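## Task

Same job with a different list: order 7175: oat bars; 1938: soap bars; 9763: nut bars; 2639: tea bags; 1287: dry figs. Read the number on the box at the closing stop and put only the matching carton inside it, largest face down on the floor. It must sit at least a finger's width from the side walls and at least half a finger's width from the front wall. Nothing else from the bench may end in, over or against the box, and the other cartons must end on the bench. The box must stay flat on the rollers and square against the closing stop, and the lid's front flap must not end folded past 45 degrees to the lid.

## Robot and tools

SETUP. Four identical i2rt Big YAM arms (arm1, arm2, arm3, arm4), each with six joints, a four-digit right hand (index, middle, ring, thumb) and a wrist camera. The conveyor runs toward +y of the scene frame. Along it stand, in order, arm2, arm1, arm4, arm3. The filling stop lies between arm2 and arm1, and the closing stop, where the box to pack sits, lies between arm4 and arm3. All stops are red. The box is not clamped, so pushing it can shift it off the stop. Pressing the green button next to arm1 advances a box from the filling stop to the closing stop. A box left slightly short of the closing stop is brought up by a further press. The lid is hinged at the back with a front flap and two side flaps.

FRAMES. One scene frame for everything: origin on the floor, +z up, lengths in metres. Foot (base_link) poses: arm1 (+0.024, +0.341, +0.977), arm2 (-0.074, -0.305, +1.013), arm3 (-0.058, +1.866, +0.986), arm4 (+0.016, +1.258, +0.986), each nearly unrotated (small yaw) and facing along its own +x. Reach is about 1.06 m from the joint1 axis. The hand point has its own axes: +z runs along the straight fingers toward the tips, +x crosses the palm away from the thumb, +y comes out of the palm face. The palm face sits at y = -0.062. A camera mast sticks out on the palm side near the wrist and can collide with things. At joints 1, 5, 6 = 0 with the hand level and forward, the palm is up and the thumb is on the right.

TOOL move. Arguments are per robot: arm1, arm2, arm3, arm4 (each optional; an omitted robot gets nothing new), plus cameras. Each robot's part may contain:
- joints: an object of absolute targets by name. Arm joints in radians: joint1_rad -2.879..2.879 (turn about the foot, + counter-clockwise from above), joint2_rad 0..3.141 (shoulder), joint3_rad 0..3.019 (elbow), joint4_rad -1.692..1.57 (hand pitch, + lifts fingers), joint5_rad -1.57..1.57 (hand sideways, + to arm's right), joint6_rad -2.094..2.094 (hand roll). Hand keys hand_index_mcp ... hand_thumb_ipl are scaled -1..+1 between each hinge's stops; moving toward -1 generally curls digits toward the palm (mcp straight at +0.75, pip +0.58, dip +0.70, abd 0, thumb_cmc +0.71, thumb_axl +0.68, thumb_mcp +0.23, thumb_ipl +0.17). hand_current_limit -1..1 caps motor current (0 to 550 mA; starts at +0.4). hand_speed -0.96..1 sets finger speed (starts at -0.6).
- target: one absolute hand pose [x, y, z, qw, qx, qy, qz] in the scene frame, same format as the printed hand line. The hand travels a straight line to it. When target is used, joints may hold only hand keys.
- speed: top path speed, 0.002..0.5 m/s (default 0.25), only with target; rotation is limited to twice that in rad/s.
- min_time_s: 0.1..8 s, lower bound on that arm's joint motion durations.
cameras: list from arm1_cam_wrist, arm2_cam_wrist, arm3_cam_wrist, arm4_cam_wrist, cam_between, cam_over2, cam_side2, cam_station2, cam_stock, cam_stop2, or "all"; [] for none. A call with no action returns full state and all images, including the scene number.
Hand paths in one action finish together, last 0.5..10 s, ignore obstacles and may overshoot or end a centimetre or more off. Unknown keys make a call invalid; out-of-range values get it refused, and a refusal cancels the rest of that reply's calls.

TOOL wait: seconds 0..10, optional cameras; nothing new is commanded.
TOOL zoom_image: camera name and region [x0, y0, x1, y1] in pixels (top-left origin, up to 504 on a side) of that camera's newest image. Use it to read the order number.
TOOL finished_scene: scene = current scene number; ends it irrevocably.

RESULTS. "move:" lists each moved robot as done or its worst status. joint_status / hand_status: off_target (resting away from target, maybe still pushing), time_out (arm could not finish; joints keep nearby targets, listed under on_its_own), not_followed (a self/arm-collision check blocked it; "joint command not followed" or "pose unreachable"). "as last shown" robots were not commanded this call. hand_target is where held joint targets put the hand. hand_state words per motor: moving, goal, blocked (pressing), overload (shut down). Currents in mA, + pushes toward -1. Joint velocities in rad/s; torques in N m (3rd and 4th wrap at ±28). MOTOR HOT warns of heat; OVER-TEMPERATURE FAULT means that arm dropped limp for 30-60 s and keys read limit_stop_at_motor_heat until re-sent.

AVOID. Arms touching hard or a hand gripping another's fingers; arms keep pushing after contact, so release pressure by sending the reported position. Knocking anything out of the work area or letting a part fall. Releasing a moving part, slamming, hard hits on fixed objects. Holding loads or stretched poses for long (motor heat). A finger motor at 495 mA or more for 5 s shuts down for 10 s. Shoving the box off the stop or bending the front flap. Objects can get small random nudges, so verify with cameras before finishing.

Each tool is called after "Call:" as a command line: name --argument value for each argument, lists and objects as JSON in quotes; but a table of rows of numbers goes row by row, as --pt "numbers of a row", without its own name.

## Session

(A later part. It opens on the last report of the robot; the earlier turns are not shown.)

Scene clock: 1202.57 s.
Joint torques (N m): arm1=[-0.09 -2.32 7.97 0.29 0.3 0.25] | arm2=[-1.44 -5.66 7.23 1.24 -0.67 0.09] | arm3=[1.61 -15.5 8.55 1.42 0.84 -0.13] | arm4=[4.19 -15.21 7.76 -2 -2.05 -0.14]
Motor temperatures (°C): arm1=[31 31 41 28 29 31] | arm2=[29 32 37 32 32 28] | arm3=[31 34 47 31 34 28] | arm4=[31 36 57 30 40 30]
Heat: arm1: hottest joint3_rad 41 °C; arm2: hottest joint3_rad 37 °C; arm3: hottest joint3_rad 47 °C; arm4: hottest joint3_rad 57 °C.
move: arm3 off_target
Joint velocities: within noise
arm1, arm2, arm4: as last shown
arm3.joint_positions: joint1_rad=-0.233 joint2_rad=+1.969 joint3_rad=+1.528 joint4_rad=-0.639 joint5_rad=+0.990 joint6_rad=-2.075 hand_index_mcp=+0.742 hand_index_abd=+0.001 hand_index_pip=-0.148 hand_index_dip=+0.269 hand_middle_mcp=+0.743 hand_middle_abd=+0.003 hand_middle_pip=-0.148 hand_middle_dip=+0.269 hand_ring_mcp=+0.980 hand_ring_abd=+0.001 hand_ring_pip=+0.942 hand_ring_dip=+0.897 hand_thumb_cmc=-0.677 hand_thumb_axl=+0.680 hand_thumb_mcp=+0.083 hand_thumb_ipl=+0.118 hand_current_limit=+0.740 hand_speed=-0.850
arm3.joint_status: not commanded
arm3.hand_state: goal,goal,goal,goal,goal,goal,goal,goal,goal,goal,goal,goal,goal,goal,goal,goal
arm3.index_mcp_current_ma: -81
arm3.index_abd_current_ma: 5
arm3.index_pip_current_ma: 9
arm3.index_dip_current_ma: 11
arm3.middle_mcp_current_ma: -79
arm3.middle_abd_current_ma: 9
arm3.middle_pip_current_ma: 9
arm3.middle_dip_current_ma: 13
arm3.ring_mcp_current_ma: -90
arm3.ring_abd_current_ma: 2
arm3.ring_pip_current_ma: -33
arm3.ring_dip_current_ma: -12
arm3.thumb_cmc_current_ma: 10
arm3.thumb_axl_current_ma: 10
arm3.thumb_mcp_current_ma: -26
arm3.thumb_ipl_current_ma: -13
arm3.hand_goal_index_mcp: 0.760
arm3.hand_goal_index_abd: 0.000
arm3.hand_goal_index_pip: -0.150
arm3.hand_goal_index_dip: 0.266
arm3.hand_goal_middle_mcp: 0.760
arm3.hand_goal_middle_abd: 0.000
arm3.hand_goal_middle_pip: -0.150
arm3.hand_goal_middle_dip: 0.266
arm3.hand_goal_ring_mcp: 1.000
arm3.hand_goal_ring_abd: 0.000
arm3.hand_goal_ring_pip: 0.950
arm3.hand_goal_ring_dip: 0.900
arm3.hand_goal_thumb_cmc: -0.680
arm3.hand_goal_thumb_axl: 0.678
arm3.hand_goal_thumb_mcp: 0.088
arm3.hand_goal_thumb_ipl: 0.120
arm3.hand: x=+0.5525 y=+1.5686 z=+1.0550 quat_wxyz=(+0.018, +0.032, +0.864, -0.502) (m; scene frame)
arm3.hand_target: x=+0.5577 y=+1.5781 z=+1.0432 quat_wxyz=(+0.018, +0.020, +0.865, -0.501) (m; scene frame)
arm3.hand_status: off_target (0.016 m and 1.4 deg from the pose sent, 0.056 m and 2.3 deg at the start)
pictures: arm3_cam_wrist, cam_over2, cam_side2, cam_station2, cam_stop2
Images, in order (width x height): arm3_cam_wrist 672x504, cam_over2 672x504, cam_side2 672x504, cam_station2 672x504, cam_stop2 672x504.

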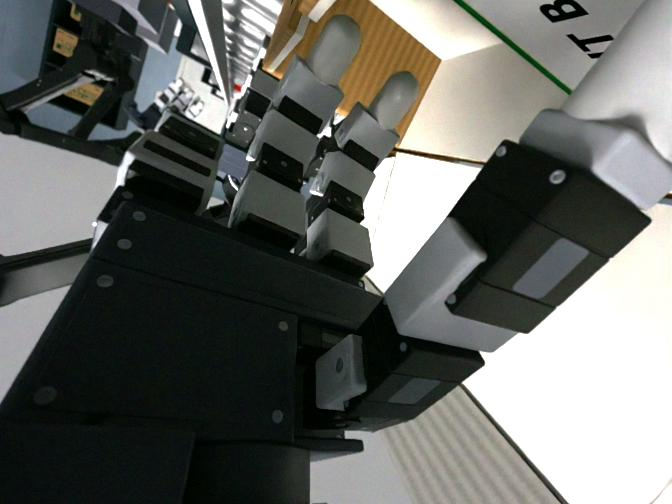

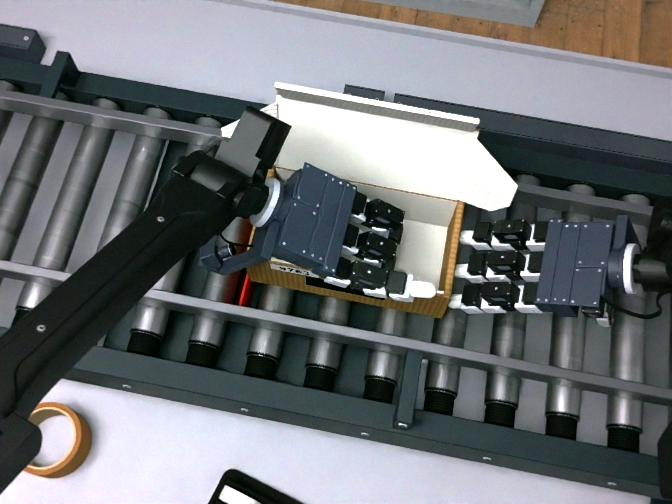

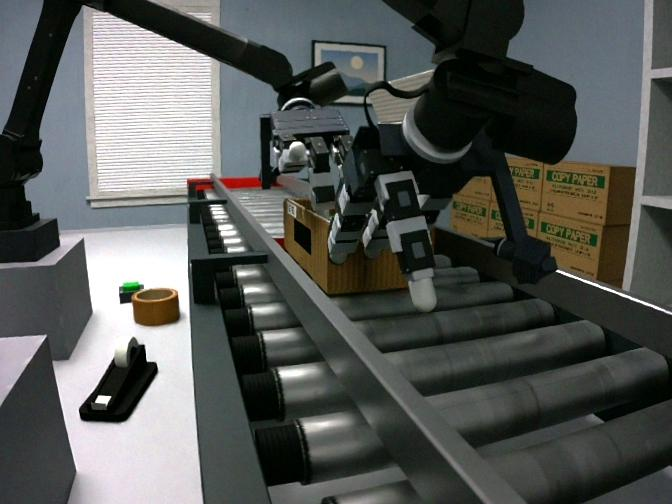

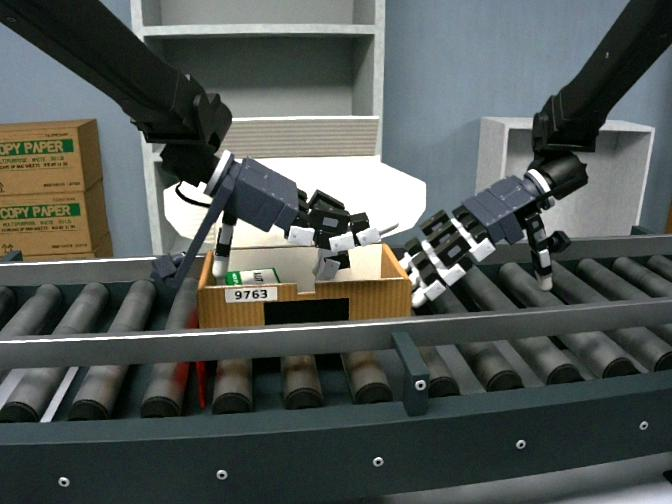

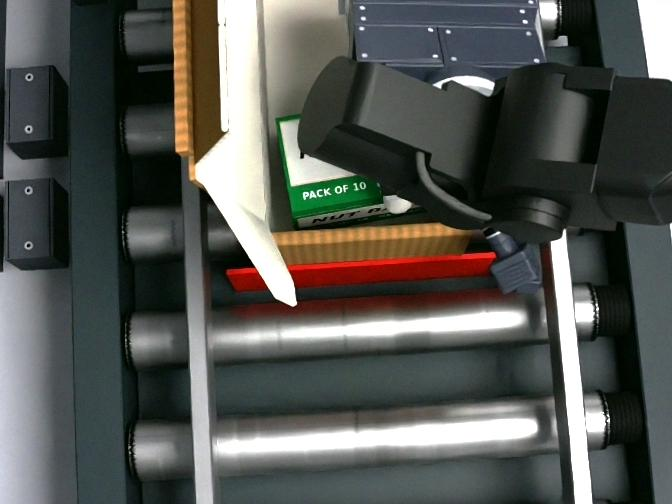

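Call:
move --arm3 '{"target": [0.557, 1.580, 1.018, 0.0180, 0.0150, 0.8650, -0.5012], "speed": 0.04}' --cameras '["cam_side2", "cam_over2", "cam_station2", "cam_stop2"]'

Call:
zoom_image --camera "cam_stop2" --region '[230, 60, 530, 290]'

Call:
zoom_image --camera "cam_station2" --region '[180, 170, 430, 340]'

Scene clock: 1207.23 s.
Joint torques (N m): arm1=[-0.09 -2.26 7.95 0.32 0.3 0.25] | arm2=[-1.32 -5.89 7.28 1.31 -0.69 0.1] | arm3=[1.61 -15.03 8.34 1.42 0.84 -0.14] | arm4=[4.19 -15.21 7.61 -1.89 -2.02 -0.13]
Motor temperatures (°C): arm1=[31 31 41 28 29 31] | arm2=[29 32 37 32 32 28] | arm3=[31 34 46 31 34 28] | arm4=[31 36 57 30 40 30]
Heat: arm1: hottest joint3_rad 41 °C; arm2: hottest joint3_rad 37 °C; arm3: hottest joint3_rad 46 °C; arm4: hottest joint3_rad 57 °C.
move: arm3 off_target
Joint velocities: within noise
arm1, arm2, arm4: as last shown
arm3.joint_positions: joint1_rad=-0.231 joint2_rad=+1.994 joint3_rad=+1.497 joint4_rad=-0.576 joint5_rad=+0.988 joint6_rad=-2.088 hand_index_mcp=+0.742 hand_index_abd=+0.001 hand_index_pip=-0.148 hand_index_dip=+0.269 hand_middle_mcp=+0.743 hand_middle_abd=+0.003 hand_middle_pip=-0.148 hand_middle_dip=+0.269 hand_ring_mcp=+0.980 hand_ring_abd=+0.001 hand_ring_pip=+0.942 hand_ring_dip=+0.897 hand_thumb_cmc=-0.677 hand_thumb_axl=+0.680 hand_thumb_mcp=+0.083 hand_thumb_ipl=+0.118 hand_current_limit=+0.740 hand_speed=-0.850
arm3.joint_status: not commanded
arm3.hand_state: goal,goal,goal,goal,goal,goal,goal,goal,goal,goal,goal,goal,goal,goal,goal,goal
arm3.index_mcp_current_ma: -81
arm3.index_abd_current_ma: 5
arm3.index_pip_current_ma: 9
arm3.index_dip_current_ma: 11
arm3.middle_mcp_current_ma: -79
arm3.middle_abd_current_ma: 9
arm3.middle_pip_current_ma: 9
arm3.middle_dip_current_ma: 13
arm3.ring_mcp_current_ma: -90
arm3.ring_abd_current_ma: 2
arm3.ring_pip_current_ma: -33
arm3.ring_dip_current_ma: -12
arm3.thumb_cmc_current_ma: 10
arm3.thumb_axl_current_ma: 10
arm3.thumb_mcp_current_ma: -26
arm3.thumb_ipl_current_ma: -13
arm3.hand_goal_index_mcp: 0.760
arm3.hand_goal_index_abd: 0.000
arm3.hand_goal_index_pip: -0.150
arm3.hand_goal_index_dip: 0.266
arm3.hand_goal_middle_mcp: 0.760
arm3.hand_goal_middle_abd: 0.000
arm3.hand_goal_middle_pip: -0.150
arm3.hand_goal_middle_dip: 0.266
arm3.hand_goal_ring_mcp: 1.000
arm3.hand_goal_ring_abd: 0.000
arm3.hand_goal_ring_pip: 0.950
arm3.hand_goal_ring_dip: 0.900
arm3.hand_goal_thumb_cmc: -0.680
arm3.hand_goal_thumb_axl: 0.678
arm3.hand_goal_thumb_mcp: 0.088
arm3.hand_goal_thumb_ipl: 0.120
arm3.hand: x=+0.5523 y=+1.5704 z=+1.0310 quat_wxyz=(+0.019, +0.028, +0.864, -0.503) (m; scene frame)
arm3.hand_target: x=+0.5565 y=+1.5800 z=+1.0180 quat_wxyz=(+0.018, +0.015, +0.865, -0.501) (m; scene frame)
arm3.hand_status: off_target (0.017 m and 1.5 deg from the pose sent, 0.039 m and 2.0 deg at the start)
arm4.index_mcp_current_ma: -227
arm4.middle_mcp_current_ma: -193
arm4.hand_target: x=+0.5164 y=+1.2907 z=+1.0177 quat_wxyz=(-0.500, +0.866, -0.001, +0.000) (m; scene frame)
pictures: cam_over2, cam_side2, cam_station2, cam_stop2
Images, in order (width x height): cam_over2 672x504, cam_side2 672x504, cam_station2 672x504, cam_stop2 672x504.

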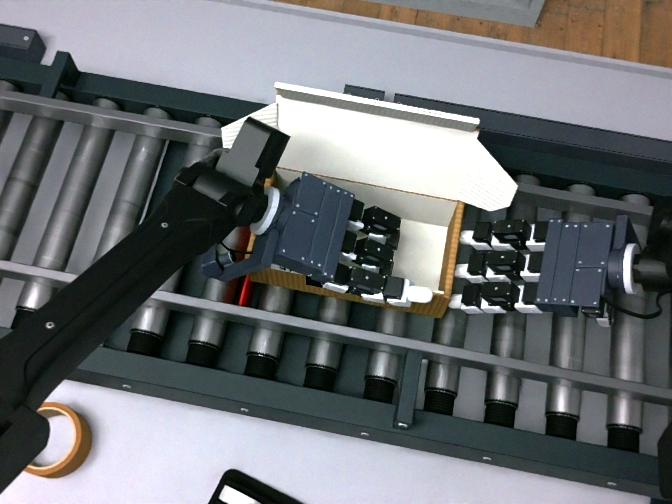

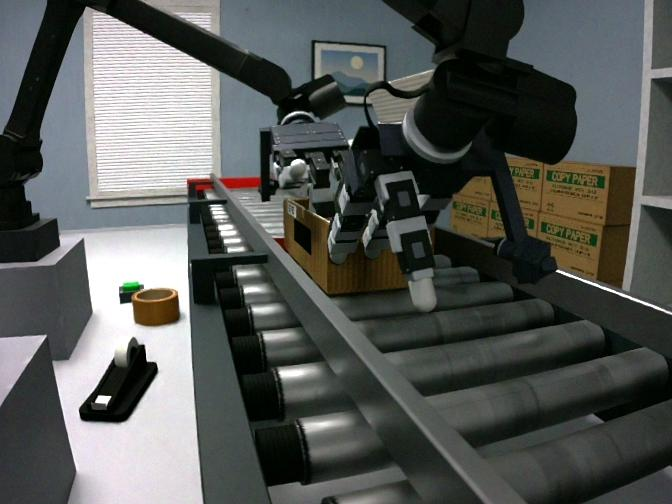

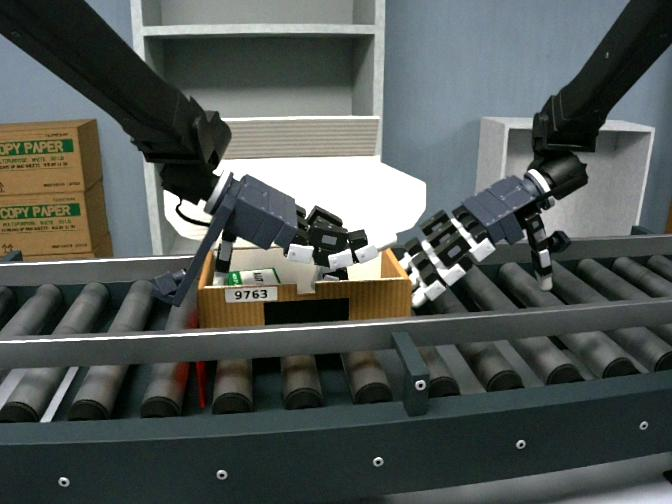

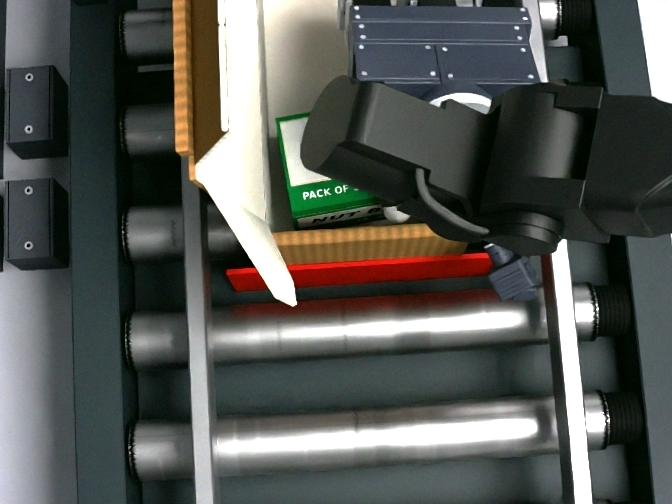

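Scaled by 1.680 from the camera's 672x504 image, which has a finer 960x720 frame.

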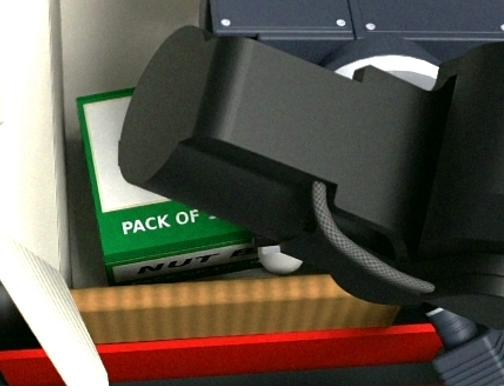

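Scaled by 2.016 from the camera's 672x504 image, which has a finer 960x720 frame.

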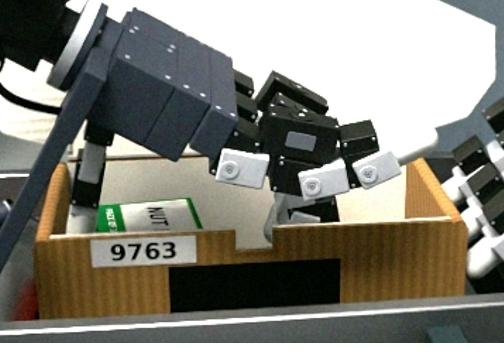

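Call:
move --arm3 '{"target": [0.556, 1.582, 1.002, 0.0180, 0.0130, 0.8650, -0.5012], "speed": 0.04}' --cameras '["cam_side2", "cam_over2", "cam_station2", "cam_stop2"]'

Call:
zoom_image --camera "cam_station2" --region '[180, 170, 430, 340]'

Call:
zoom_image --camera "cam_side2" --region '[230, 90, 430, 310]'

Scene clock: 1211.60 s.
Joint torques (N m): arm1=[-0.15 -2.32 7.95 0.31 0.3 0.24] | arm2=[-1.55 -6.24 7.28 1.25 -0.67 0.04] | arm3=[1.55 -15.03 8.12 1.4 0.85 -0.1] | arm4=[4.37 -15.15 7.69 -1.99 -2.03 -0.16]
Motor temperatures (°C): arm1=[31 31 41 28 29 31] | arm2=[29 32 37 32 32 28] | arm3=[31 34 47 31 34 28] | arm4=[31 36 57 30 40 30]
Heat: arm1: hottest joint3_rad 41 °C; arm2: hottest joint3_rad 37 °C; arm3: hottest joint3_rad 47 °C; arm4: hottest joint3_rad 57 °C.
move: arm3 off_target
Joint velocities: within noise
arm1, arm2, arm4: as last shown
arm3.joint_positions: joint1_rad=-0.227 joint2_rad=+2.010 joint3_rad=+1.480 joint4_rad=-0.538 joint5_rad=+0.988 joint6_rad=-2.090 hand_index_mcp=+0.742 hand_index_abd=+0.001 hand_index_pip=-0.148 hand_index_dip=+0.269 hand_middle_mcp=+0.744 hand_middle_abd=+0.003 hand_middle_pip=-0.148 hand_middle_dip=+0.269 hand_ring_mcp=+0.980 hand_ring_abd=+0.001 hand_ring_pip=+0.942 hand_ring_dip=+0.897 hand_thumb_cmc=-0.677 hand_thumb_axl=+0.680 hand_thumb_mcp=+0.083 hand_thumb_ipl=+0.118 hand_current_limit=+0.740 hand_speed=-0.850
arm3.joint_status: not commanded
arm3.hand_state: goal,goal,goal,goal,goal,goal,goal,goal,goal,goal,goal,goal,goal,goal,goal,goal
arm3.index_mcp_current_ma: -81
arm3.index_abd_current_ma: 5
arm3.index_pip_current_ma: 9
arm3.index_dip_current_ma: 11
arm3.middle_mcp_current_ma: -73
arm3.middle_abd_current_ma: 9
arm3.middle_pip_current_ma: 9
arm3.middle_dip_current_ma: 13
arm3.ring_mcp_current_ma: -90
arm3.ring_abd_current_ma: 2
arm3.ring_pip_current_ma: -33
arm3.ring_dip_current_ma: -12
arm3.thumb_cmc_current_ma: 10
arm3.thumb_axl_current_ma: 10
arm3.thumb_mcp_current_ma: -26
arm3.thumb_ipl_current_ma: -13
arm3.hand_goal_index_mcp: 0.760
arm3.hand_goal_index_abd: 0.000
arm3.hand_goal_index_pip: -0.150
arm3.hand_goal_index_dip: 0.266
arm3.hand_goal_middle_mcp: 0.760
arm3.hand_goal_middle_abd: 0.000
arm3.hand_goal_middle_pip: -0.150
arm3.hand_goal_middle_dip: 0.266
arm3.hand_goal_ring_mcp: 1.000
arm3.hand_goal_ring_abd: 0.000
arm3.hand_goal_ring_pip: 0.950
arm3.hand_goal_ring_dip: 0.900
arm3.hand_goal_thumb_cmc: -0.680
arm3.hand_goal_thumb_axl: 0.678
arm3.hand_goal_thumb_mcp: 0.088
arm3.hand_goal_thumb_ipl: 0.120
arm3.hand: x=+0.5529 y=+1.5729 z=+1.0166 quat_wxyz=(+0.021, +0.026, +0.864, -0.503) (m; scene frame)
arm3.hand_target: x=+0.5557 y=+1.5820 z=+1.0023 quat_wxyz=(+0.018, +0.013, +0.865, -0.501) (m; scene frame)
arm3.hand_status: off_target (0.017 m and 1.5 deg from the pose sent, 0.032 m and 1.7 deg at the start)
pictures: cam_over2, cam_side2, cam_station2, cam_stop2
Images, in order (width x height): cam_over2 672x504, cam_side2 672x504, cam_station2 672x504, cam_stop2 672x504.

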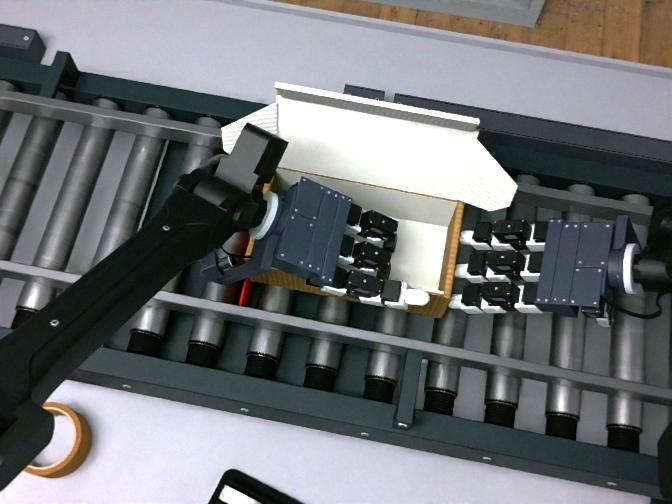

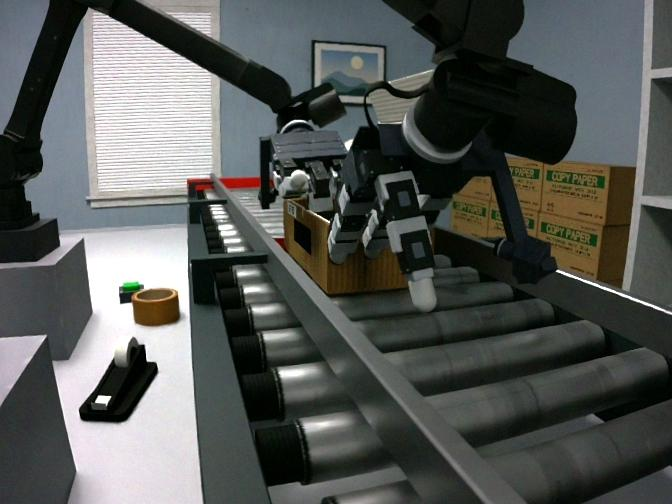

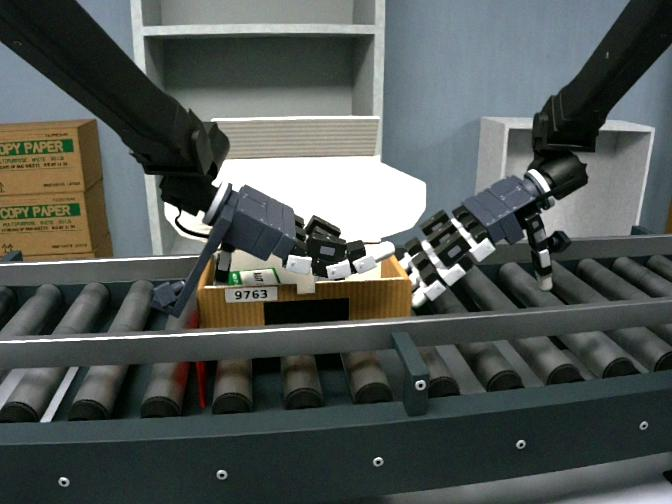

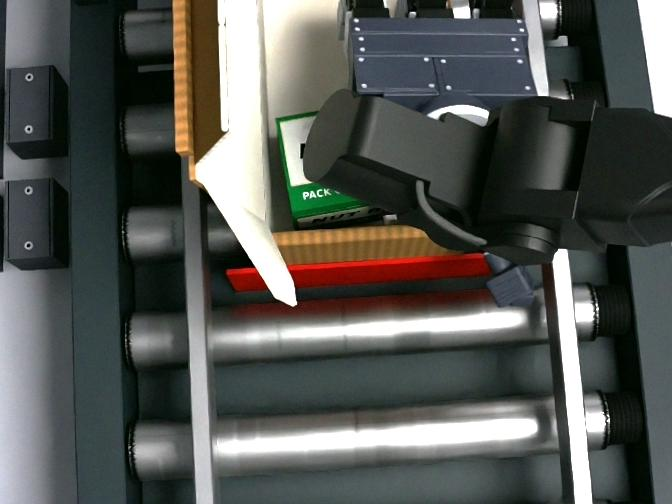

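Scaled by 2.016 from the camera's 672x504 image, which has a finer 960x720 frame.

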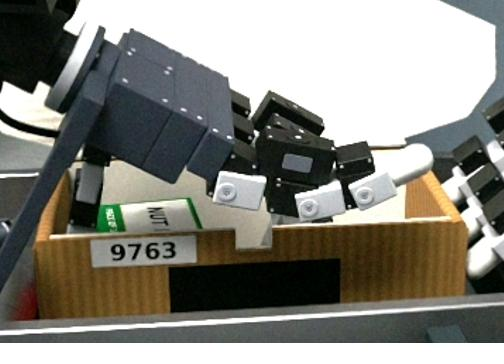

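Scaled by 2.291 from the camera's 672x504 image, which has a finer 960x720 frame.

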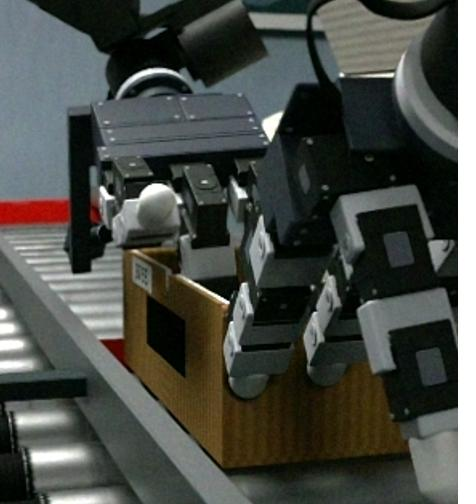

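Call:
move --arm3 '{"joints": {"hand_index_mcp": 0.50, "hand_middle_mcp": 0.50, "hand_thumb_mcp": -0.12, "hand_thumb_ipl": 0.08}}' --cameras '["cam_station2", "cam_stop2"]'

Call:
zoom_image --camera "cam_station2" --region '[180, 170, 430, 340]'

Call:
zoom_image --camera "cam_stop2" --region '[230, 60, 530, 290]'

Scene clock: 1216.20 s.
Joint torques (N m): arm1=[-0.15 -2.32 7.94 0.29 0.3 0.25] | arm2=[-1.26 -5.48 7.43 1.22 -0.68 0.06] | arm3=[0.5 -15.03 8.1 1.4 0.93 -0.07] | arm4=[4.31 -15.33 7.6 -1.78 -2.06 -0.11]
Motor temperatures (°C): arm1=[31 31 41 28 29 31] | arm2=[29 32 37 32 32 28] | arm3=[31 35 46 31 34 28] | arm4=[31 36 57 30 40 30]
Heat: arm1: hottest joint3_rad 41 °C; arm2: hottest joint3_rad 37 °C; arm3: hottest joint3_rad 46 °C; arm4: hottest joint3_rad 57 °C.
move: arm3 off_target
Joint velocities: within noise
arm1.joint_positions: joint1_rad=+0.308 joint2_rad=+0.808 joint3_rad=+0.654 joint4_rad=-1.138 joint5_rad=+0.603 joint6_rad=-1.211 hand_index_mcp=+0.219 hand_index_abd=+0.001 hand_index_pip=+0.434 hand_index_dip=+0.682 hand_middle_mcp=+0.219 hand_middle_abd=+0.001 hand_middle_pip=+0.434 hand_middle_dip=+0.683 hand_ring_mcp=+0.268 hand_ring_abd=+0.000 hand_ring_pip=+0.433 hand_ring_dip=+0.554 hand_thumb_cmc=-0.681 hand_thumb_axl=+0.677 hand_thumb_mcp=+0.126 hand_thumb_ipl=+0.149 hand_current_limit=+0.400 hand_speed=-0.850
arm1.joint_status: not commanded
arm1.hand_state: goal,goal,goal,goal,goal,goal,goal,goal,goal,goal,goal,goal,goal,goal,goal,goal
arm1.index_mcp_current_ma: 0
arm1.index_abd_current_ma: 0
arm1.index_pip_current_ma: 0
arm1.index_dip_current_ma: 0
arm1.middle_mcp_current_ma: 0
arm1.middle_abd_current_ma: 0
arm1.middle_pip_current_ma: 0
arm1.middle_dip_current_ma: 0
arm1.ring_mcp_current_ma: 0
arm1.ring_abd_current_ma: 0
arm1.ring_pip_current_ma: 0
arm1.ring_dip_current_ma: 0
arm1.thumb_cmc_current_ma: 0
arm1.thumb_axl_current_ma: 0
arm1.thumb_mcp_current_ma: -1
arm1.thumb_ipl_current_ma: 0
arm1.hand_goal_index_mcp: 0.220
arm1.hand_goal_index_abd: 0.000
arm1.hand_goal_index_pip: 0.432
arm1.hand_goal_index_dip: 0.680
arm1.hand_goal_middle_mcp: 0.220
arm1.hand_goal_middle_abd: 0.000
arm1.hand_goal_middle_pip: 0.432
arm1.hand_goal_middle_dip: 0.680
arm1.hand_goal_ring_mcp: 0.270
arm1.hand_goal_ring_abd: 0.000
arm1.hand_goal_ring_pip: 0.432
arm1.hand_goal_ring_dip: 0.552
arm1.hand_goal_thumb_cmc: -0.680
arm1.hand_goal_thumb_axl: 0.678
arm1.hand_goal_thumb_mcp: 0.130
arm1.hand_goal_thumb_ipl: 0.150
arm1.hand: x=+0.3258 y=+0.4082 z=+1.1356 quat_wxyz=(+0.226, +0.046, +0.946, -0.228) (m; scene frame)
arm1.hand_target: x=+0.3232 y=+0.4048 z=+1.1350 quat_wxyz=(+0.223, +0.053, +0.946, -0.227) (m; scene frame)
arm1.hand_status: not commanded
arm2.joint_positions: joint1_rad=-0.590 joint2_rad=+1.208 joint3_rad=+0.808 joint4_rad=-1.211 joint5_rad=-0.802 joint6_rad=+1.190 hand_index_mcp=+0.214 hand_index_abd=+0.003 hand_index_pip=+0.434 hand_index_dip=+0.683 hand_middle_mcp=+0.215 hand_middle_abd=+0.001 hand_middle_pip=+0.434 hand_middle_dip=+0.683 hand_ring_mcp=+0.263 hand_ring_abd=-0.002 hand_ring_pip=+0.434 hand_ring_dip=+0.555 hand_thumb_cmc=-0.696 hand_thumb_axl=+0.680 hand_thumb_mcp=+0.125 hand_thumb_ipl=+0.148 hand_current_limit=+0.400 hand_speed=-0.850
arm2.joint_status: not commanded
arm2.hand_state: goal,goal,goal,goal,goal,goal,goal,goal,goal,goal,goal,goal,goal,goal,goal,goal
arm2.index_mcp_current_ma: -2
arm2.index_abd_current_ma: 0
arm2.index_pip_current_ma: 0
arm2.index_dip_current_ma: 1
arm2.middle_mcp_current_ma: -2
arm2.middle_abd_current_ma: 0
arm2.middle_pip_current_ma: 0
arm2.middle_dip_current_ma: 0
arm2.ring_mcp_current_ma: -3
arm2.ring_abd_current_ma: 0
arm2.ring_pip_current_ma: 0
arm2.ring_dip_current_ma: 1
arm2.thumb_cmc_current_ma: 1
arm2.thumb_axl_current_ma: 0
arm2.thumb_mcp_current_ma: -2
arm2.thumb_ipl_current_ma: -1
arm2.hand_goal_index_mcp: 0.220
arm2.hand_goal_index_abd: 0.000
arm2.hand_goal_index_pip: 0.432
arm2.hand_goal_index_dip: 0.680
arm2.hand_goal_middle_mcp: 0.220
arm2.hand_goal_middle_abd: 0.000
arm2.hand_goal_middle_pip: 0.432
arm2.hand_goal_middle_dip: 0.680
arm2.hand_goal_ring_mcp: 0.270
arm2.hand_goal_ring_abd: 0.000
arm2.hand_goal_ring_pip: 0.432
arm2.hand_goal_ring_dip: 0.552
arm2.hand_goal_thumb_cmc: -0.700
arm2.hand_goal_thumb_axl: 0.678
arm2.hand_goal_thumb_mcp: 0.130
arm2.hand_goal_thumb_ipl: 0.150
arm2.hand: x=+0.2028 y=-0.4427 z=+1.1155 quat_wxyz=(-0.348, +0.910, -0.140, +0.179) (m; scene frame)
arm2.hand_target: x=+0.2002 y=-0.4451 z=+1.1147 quat_wxyz=(-0.344, +0.909, -0.147, +0.183) (m; scene frame)
arm2.hand_status: not commanded
arm3.joint_positions: joint1_rad=-0.213 joint2_rad=+2.010 joint3_rad=+1.480 joint4_rad=-0.538 joint5_rad=+0.985 joint6_rad=-2.097 hand_index_mcp=+0.521 hand_index_abd=+0.001 hand_index_pip=-0.143 hand_index_dip=+0.269 hand_middle_mcp=+0.556 hand_middle_abd=+0.002 hand_middle_pip=-0.137 hand_middle_dip=+0.269 hand_ring_mcp=+0.980 hand_ring_abd=+0.001 hand_ring_pip=+0.942 hand_ring_dip=+0.897 hand_thumb_cmc=-0.692 hand_thumb_axl=+0.675 hand_thumb_mcp=-0.020 hand_thumb_ipl=+0.098 hand_current_limit=+0.740 hand_speed=-0.850
arm3.joint_status: hand_index_mcp off_target (ended at +0.521, target +0.500); hand_middle_mcp off_target (ended at +0.556, target +0.500); hand_thumb_mcp off_target (ended at -0.020, target -0.120); the others done
arm3.hand_state: blocked,goal,goal,goal,blocked,goal,goal,goal,goal,goal,goal,goal,goal,goal,blocked,goal
arm3.index_mcp_current_ma: 95
arm3.index_abd_current_ma: 5
arm3.index_pip_current_ma: 29
arm3.index_dip_current_ma: 11
arm3.middle_mcp_current_ma: 273
arm3.middle_abd_current_ma: 7
arm3.middle_pip_current_ma: 56
arm3.middle_dip_current_ma: 13
arm3.ring_mcp_current_ma: -90
arm3.ring_abd_current_ma: 2
arm3.ring_pip_current_ma: -33
arm3.ring_dip_current_ma: -12
arm3.thumb_cmc_current_ma: -53
arm3.thumb_axl_current_ma: -15
arm3.thumb_mcp_current_ma: 479
arm3.thumb_ipl_current_ma: 106
arm3.hand_goal_index_mcp: 0.500
arm3.hand_goal_index_abd: 0.000
arm3.hand_goal_index_pip: -0.150
arm3.hand_goal_index_dip: 0.266
arm3.hand_goal_middle_mcp: 0.500
arm3.hand_goal_middle_abd: 0.000
arm3.hand_goal_middle_pip: -0.150
arm3.hand_goal_middle_dip: 0.266
arm3.hand_goal_ring_mcp: 1.000
arm3.hand_goal_ring_abd: 0.000
arm3.hand_goal_ring_pip: 0.950
arm3.hand_goal_ring_dip: 0.900
arm3.hand_goal_thumb_cmc: -0.680
arm3.hand_goal_thumb_axl: 0.678
arm3.hand_goal_thumb_mcp: -0.120
arm3.hand_goal_thumb_ipl: 0.080
arm3.hand: x=+0.5566 y=+1.5817 z=+1.0164 quat_wxyz=(+0.024, +0.017, +0.864, -0.502) (m; scene frame)
arm3.hand_target: x=+0.5556 y=+1.5820 z=+1.0023 quat_wxyz=(+0.018, +0.013, +0.865, -0.501) (m; scene frame)
arm3.hand_status: not commanded
arm4.joint_positions: joint1_rad=-0.319 joint2_rad=+1.919 joint3_rad=+1.379 joint4_rad=-1.205 joint5_rad=-0.994 joint6_rad=+1.319 hand_index_mcp=+0.633 hand_index_abd=+0.002 hand_index_pip=+0.557 hand_index_dip=+0.688 hand_middle_mcp=+0.652 hand_middle_abd=-0.003 hand_middle_pip=+0.562 hand_middle_dip=+0.690 hand_ring_mcp=+0.691 hand_ring_abd=-0.068 hand_ring_pip=+0.556 hand_ring_dip=+0.682 hand_thumb_cmc=-0.678 hand_thumb_axl=+0.678 hand_thumb_mcp=+0.126 hand_thumb_ipl=+0.151 hand_current_limit=+0.400 hand_speed=-0.850
arm4.joint_status: not commanded
arm4.hand_state: blocked,goal,blocked,goal,blocked,goal,goal,goal,blocked,blocked,blocked,goal,goal,goal,goal,goal
arm4.index_mcp_current_ma: -227
arm4.index_abd_current_ma: 0
arm4.index_pip_current_ma: -19
arm4.index_dip_current_ma: -7
arm4.middle_mcp_current_ma: -193
arm4.middle_abd_current_ma: 0
arm4.middle_pip_current_ma: -13
arm4.middle_dip_current_ma: -5
arm4.ring_mcp_current_ma: -127
arm4.ring_abd_current_ma: -92
arm4.ring_pip_current_ma: -35
arm4.ring_dip_current_ma: -12
arm4.thumb_cmc_current_ma: 0
arm4.thumb_axl_current_ma: 0
arm4.thumb_mcp_current_ma: -2
arm4.thumb_ipl_current_ma: 0
arm4.hand_goal_index_mcp: 0.730
arm4.hand_goal_index_abd: 0.000
arm4.hand_goal_index_pip: 0.580
arm4.hand_goal_index_dip: 0.700
arm4.hand_goal_middle_mcp: 0.740
arm4.hand_goal_middle_abd: 0.000
arm4.hand_goal_middle_pip: 0.580
arm4.hand_goal_middle_dip: 0.700
arm4.hand_goal_ring_mcp: 0.760
arm4.hand_goal_ring_abd: 0.000
arm4.hand_goal_ring_pip: 0.590
arm4.hand_goal_ring_dip: 0.700
arm4.hand_goal_thumb_cmc: -0.680
arm4.hand_goal_thumb_axl: 0.678
arm4.hand_goal_thumb_mcp: 0.130
arm4.hand_goal_thumb_ipl: 0.150
arm4.hand: x=+0.5249 y=+1.2593 z=+1.0117 quat_wxyz=(-0.487, +0.873, -0.016, +0.026) (m; scene frame)
arm4.hand_target: x=+0.5164 y=+1.2907 z=+1.0177 quat_wxyz=(-0.500, +0.866, -0.001, +0.000) (m; scene frame)
arm4.hand_status: not commanded
pictures: cam_station2, cam_stop2
Images, in order (width x height): cam_station2 672x504, cam_stop2 672x504.

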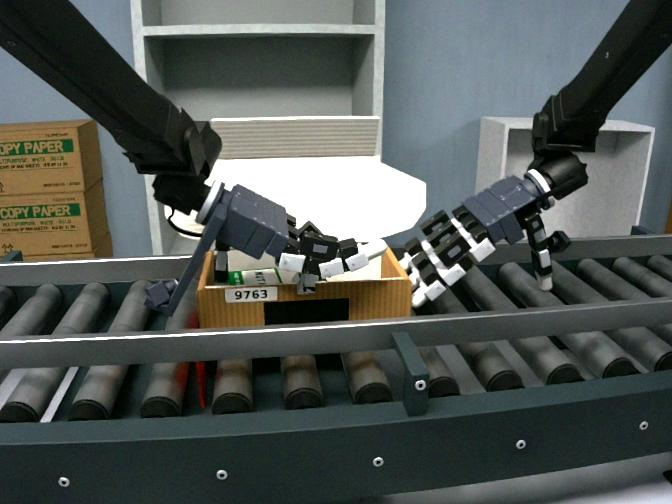

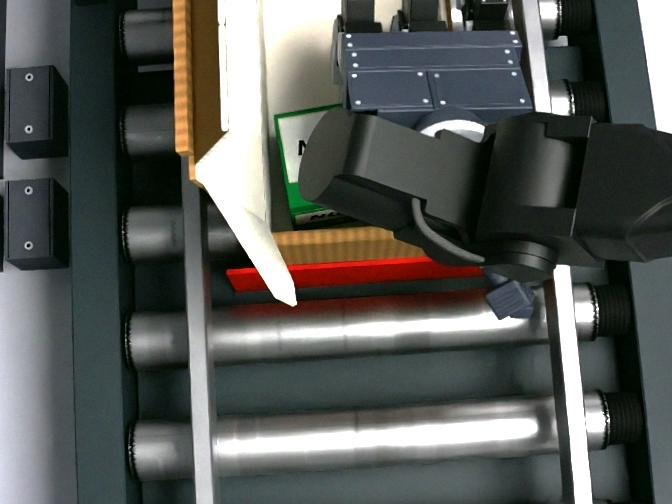

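Scaled by 2.016 from the camera's 672x504 image, which has a finer 960x720 frame.

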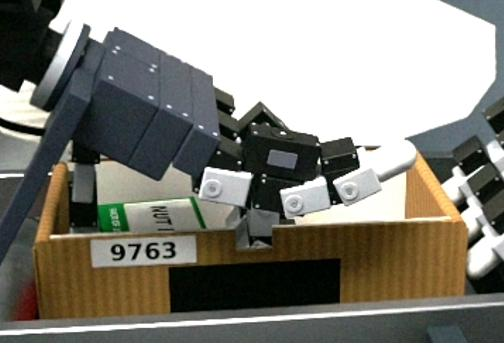

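Scaled by 1.680 from the camera's 672x504 image, which has a finer 960x720 frame.

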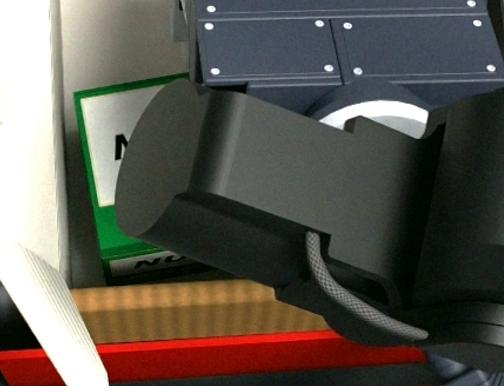

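Call:
move --arm3 '{"joints": {"hand_index_mcp": 0.47, "hand_middle_mcp": 0.34, "hand_thumb_mcp": -0.16, "hand_thumb_ipl": 0.06}}'

Call:
move --arm3 '{"target": [0.558, 1.580, 1.016, 0.0180, 0.0130, 0.8650, -0.5012], "speed": 0.03}' --cameras '["cam_station2", "cam_stop2", "cam_side2", "cam_over2"]'

Call:
zoom_image --camera "cam_station2" --region '[180, 170, 430, 340]'

Call:
zoom_image --camera "cam_stop2" --region '[230, 60, 530, 290]'

Scene clock: 1222.87 s.
Joint torques (N m): arm1=[-0.09 -2.37 7.97 0.29 0.3 0.25] | arm2=[-1.26 -5.66 7.32 1.14 -0.69 0.08] | arm3=[0.44 -14.97 8.12 1.35 0.82 -0.07] | arm4=[4.48 -15.21 7.62 -2.04 -2.05 -0.11]
Motor temperatures (°C): arm1=[31 31 41 28 29 31] | arm2=[29 32 37 32 32 28] | arm3=[31 36 46 31 34 28] | arm4=[31 36 56 30 41 30]
Heat: arm1: hottest joint3_rad 41 °C; arm2: hottest joint3_rad 37 °C; arm3: hottest joint3_rad 46 °C; arm4: hottest joint3_rad 56 °C.
move: arm3 off_target
Joint velocities: within noise
arm1, arm2, arm4: as last shown
arm3.joint_positions: joint1_rad=-0.213 joint2_rad=+2.010 joint3_rad=+1.480 joint4_rad=-0.537 joint5_rad=+0.988 joint6_rad=-2.097 hand_index_mcp=+0.511 hand_index_abd=+0.001 hand_index_pip=-0.134 hand_index_dip=+0.272 hand_middle_mcp=+0.540 hand_middle_abd=+0.002 hand_middle_pip=-0.127 hand_middle_dip=+0.272 hand_ring_mcp=+0.980 hand_ring_abd=+0.001 hand_ring_pip=+0.942 hand_ring_dip=+0.897 hand_thumb_cmc=-0.685 hand_thumb_axl=+0.676 hand_thumb_mcp=-0.020 hand_thumb_ipl=+0.098 hand_current_limit=+0.740 hand_speed=-0.850
arm3.joint_status: hand_index_mcp off_target (ended at +0.511, target +0.470); hand_middle_mcp off_target (ended at +0.540, target +0.340); hand_thumb_mcp off_target (ended at -0.020, target -0.160); hand_thumb_ipl off_target (ended at +0.098, target +0.060)
arm3.hand_state: blocked,goal,goal,goal,blocked,goal,blocked,goal,goal,goal,goal,goal,goal,goal,blocked,blocked
arm3.index_mcp_current_ma: 197
arm3.index_abd_current_ma: 5
arm3.index_pip_current_ma: 68
arm3.index_dip_current_ma: 23
arm3.middle_mcp_current_ma: 479
arm3.middle_abd_current_ma: 7
arm3.middle_pip_current_ma: 101
arm3.middle_dip_current_ma: 22
arm3.ring_mcp_current_ma: -90
arm3.ring_abd_current_ma: 2
arm3.ring_pip_current_ma: -33
arm3.ring_dip_current_ma: -12
arm3.thumb_cmc_current_ma: -18
arm3.thumb_axl_current_ma: -10
arm3.thumb_mcp_current_ma: 479
arm3.thumb_ipl_current_ma: 232
arm3.hand_goal_index_mcp: 0.470
arm3.hand_goal_index_abd: 0.000
arm3.hand_goal_index_pip: -0.150
arm3.hand_goal_index_dip: 0.266
arm3.hand_goal_middle_mcp: 0.340
arm3.hand_goal_middle_abd: 0.000
arm3.hand_goal_middle_pip: -0.150
arm3.hand_goal_middle_dip: 0.266
arm3.hand_goal_ring_mcp: 1.000
arm3.hand_goal_ring_abd: 0.000
arm3.hand_goal_ring_pip: 0.950
arm3.hand_goal_ring_dip: 0.900
arm3.hand_goal_thumb_cmc: -0.680
arm3.hand_goal_thumb_axl: 0.678
arm3.hand_goal_thumb_mcp: -0.160
arm3.hand_goal_thumb_ipl: 0.060
arm3.hand: x=+0.5566 y=+1.5812 z=+1.0167 quat_wxyz=(+0.023, +0.018, +0.864, -0.503) (m; scene frame)
arm3.hand_target: x=+0.5557 y=+1.5820 z=+1.0023 quat_wxyz=(+0.018, +0.013, +0.865, -0.501) (m; scene frame)
arm3.hand_status: not commanded
pictures: none

Scene clock: 1223.97 s.
Joint torques (N m): arm1=[-0.09 -2.32 7.95 0.31 0.3 0.24] | arm2=[-1.44 -6.07 7.41 1.25 -0.71 0.09] | arm3=[0.38 -15.91 9.78 0.35 0.78 -0.11] | arm4=[4.37 -15.27 7.6 -1.8 -2.06 -0.1]
Motor temperatures (°C): arm1=[31 31 41 28 29 31] | arm2=[29 32 37 32 32 28] | arm3=[31 36 46 31 34 28] | arm4=[31 36 56 30 41 30]
Heat: arm1: hottest joint3_rad 41 °C; arm2: hottest joint3_rad 37 °C; arm3: hottest joint3_rad 46 °C; arm4: hottest joint3_rad 56 °C.
move: arm3 done
Joint velocities: within noise
arm1, arm2, arm4: as last shown
arm3.joint_positions: joint1_rad=-0.213 joint2_rad=+2.010 joint3_rad=+1.480 joint4_rad=-0.539 joint5_rad=+0.988 joint6_rad=-2.097 hand_index_mcp=+0.511 hand_index_abd=+0.001 hand_index_pip=-0.133 hand_index_dip=+0.272 hand_middle_mcp=+0.540 hand_middle_abd=+0.002 hand_middle_pip=-0.126 hand_middle_dip=+0.272 hand_ring_mcp=+0.980 hand_ring_abd=+0.001 hand_ring_pip=+0.942 hand_ring_dip=+0.897 hand_thumb_cmc=-0.683 hand_thumb_axl=+0.676 hand_thumb_mcp=-0.020 hand_thumb_ipl=+0.098 hand_current_limit=+0.740 hand_speed=-0.850
arm3.joint_status: not commanded
arm3.hand_state: blocked,goal,goal,goal,blocked,goal,blocked,goal,goal,goal,goal,goal,goal,goal,blocked,blocked
arm3.index_mcp_current_ma: 197
arm3.index_abd_current_ma: 5
arm3.index_pip_current_ma: 72
arm3.index_dip_current_ma: 23
arm3.middle_mcp_current_ma: 479
arm3.middle_abd_current_ma: 7
arm3.middle_pip_current_ma: 104
arm3.middle_dip_current_ma: 23
arm3.ring_mcp_current_ma: -90
arm3.ring_abd_current_ma: 2
arm3.ring_pip_current_ma: -33
arm3.ring_dip_current_ma: -12
arm3.thumb_cmc_current_ma: -10
arm3.thumb_axl_current_ma: -8
arm3.thumb_mcp_current_ma: 479
arm3.thumb_ipl_current_ma: 232
arm3.hand_goal_index_mcp: 0.470
arm3.hand_goal_index_abd: 0.000
arm3.hand_goal_index_pip: -0.150
arm3.hand_goal_index_dip: 0.266
arm3.hand_goal_middle_mcp: 0.340
arm3.hand_goal_middle_abd: 0.000
arm3.hand_goal_middle_pip: -0.150
arm3.hand_goal_middle_dip: 0.266
arm3.hand_goal_ring_mcp: 1.000
arm3.hand_goal_ring_abd: 0.000
arm3.hand_goal_ring_pip: 0.950
arm3.hand_goal_ring_dip: 0.900
arm3.hand_goal_thumb_cmc: -0.680
arm3.hand_goal_thumb_axl: 0.678
arm3.hand_goal_thumb_mcp: -0.160
arm3.hand_goal_thumb_ipl: 0.060
arm3.hand: x=+0.5562 y=+1.5814 z=+1.0165 quat_wxyz=(+0.023, +0.017, +0.864, -0.503) (m; scene frame)
arm3.hand_target: x=+0.5580 y=+1.5799 z=+1.0161 quat_wxyz=(+0.018, +0.013, +0.865, -0.501) (m; scene frame)
arm3.hand_status: done (0.002 m and 0.8 deg from the pose sent, 0.002 m and 0.8 deg at the start)
pictures: cam_over2, cam_side2, cam_station2, cam_stop2
Images, in order (width x height): cam_over2 672x504, cam_side2 672x504, cam_station2 672x504, cam_stop2 672x504.

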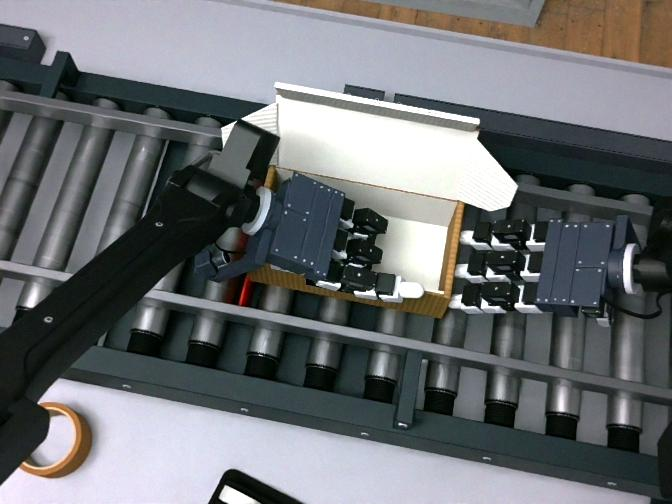

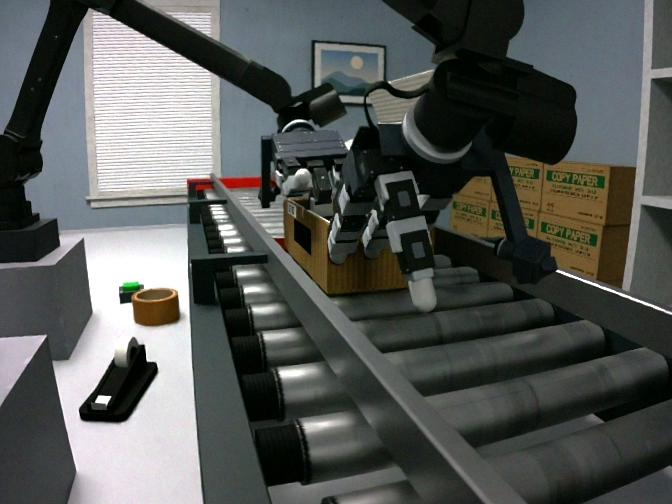

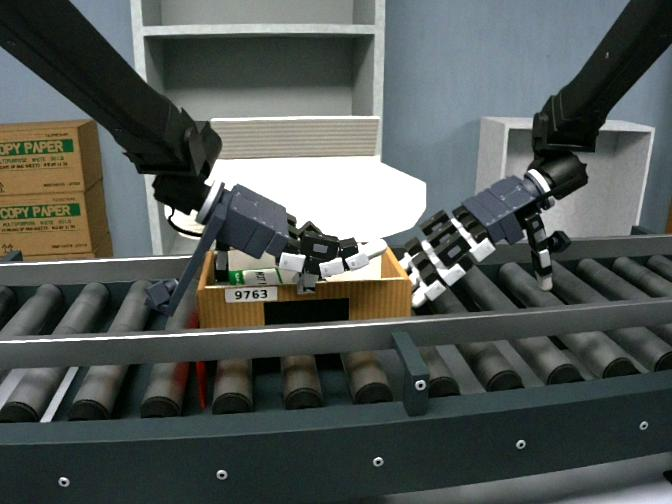

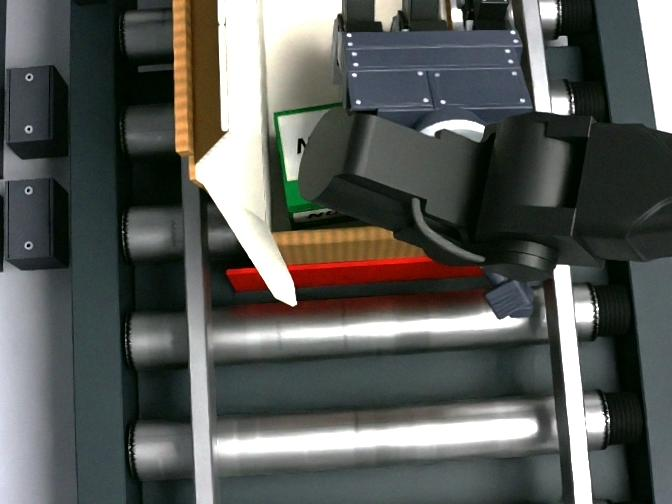

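Scaled by 2.016 from the camera's 672x504 image, which has a finer 960x720 frame.

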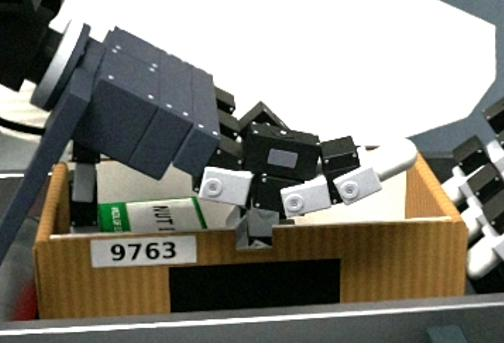

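Scaled by 1.680 from the camera's 672x504 image, which has a finer 960x720 frame.

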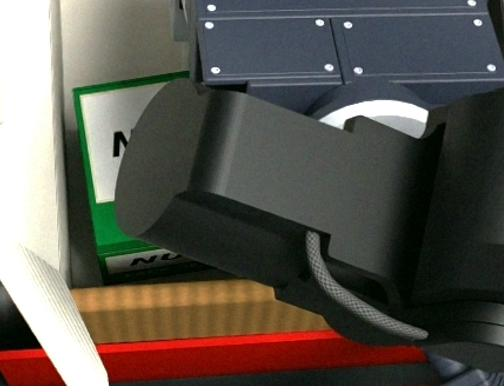

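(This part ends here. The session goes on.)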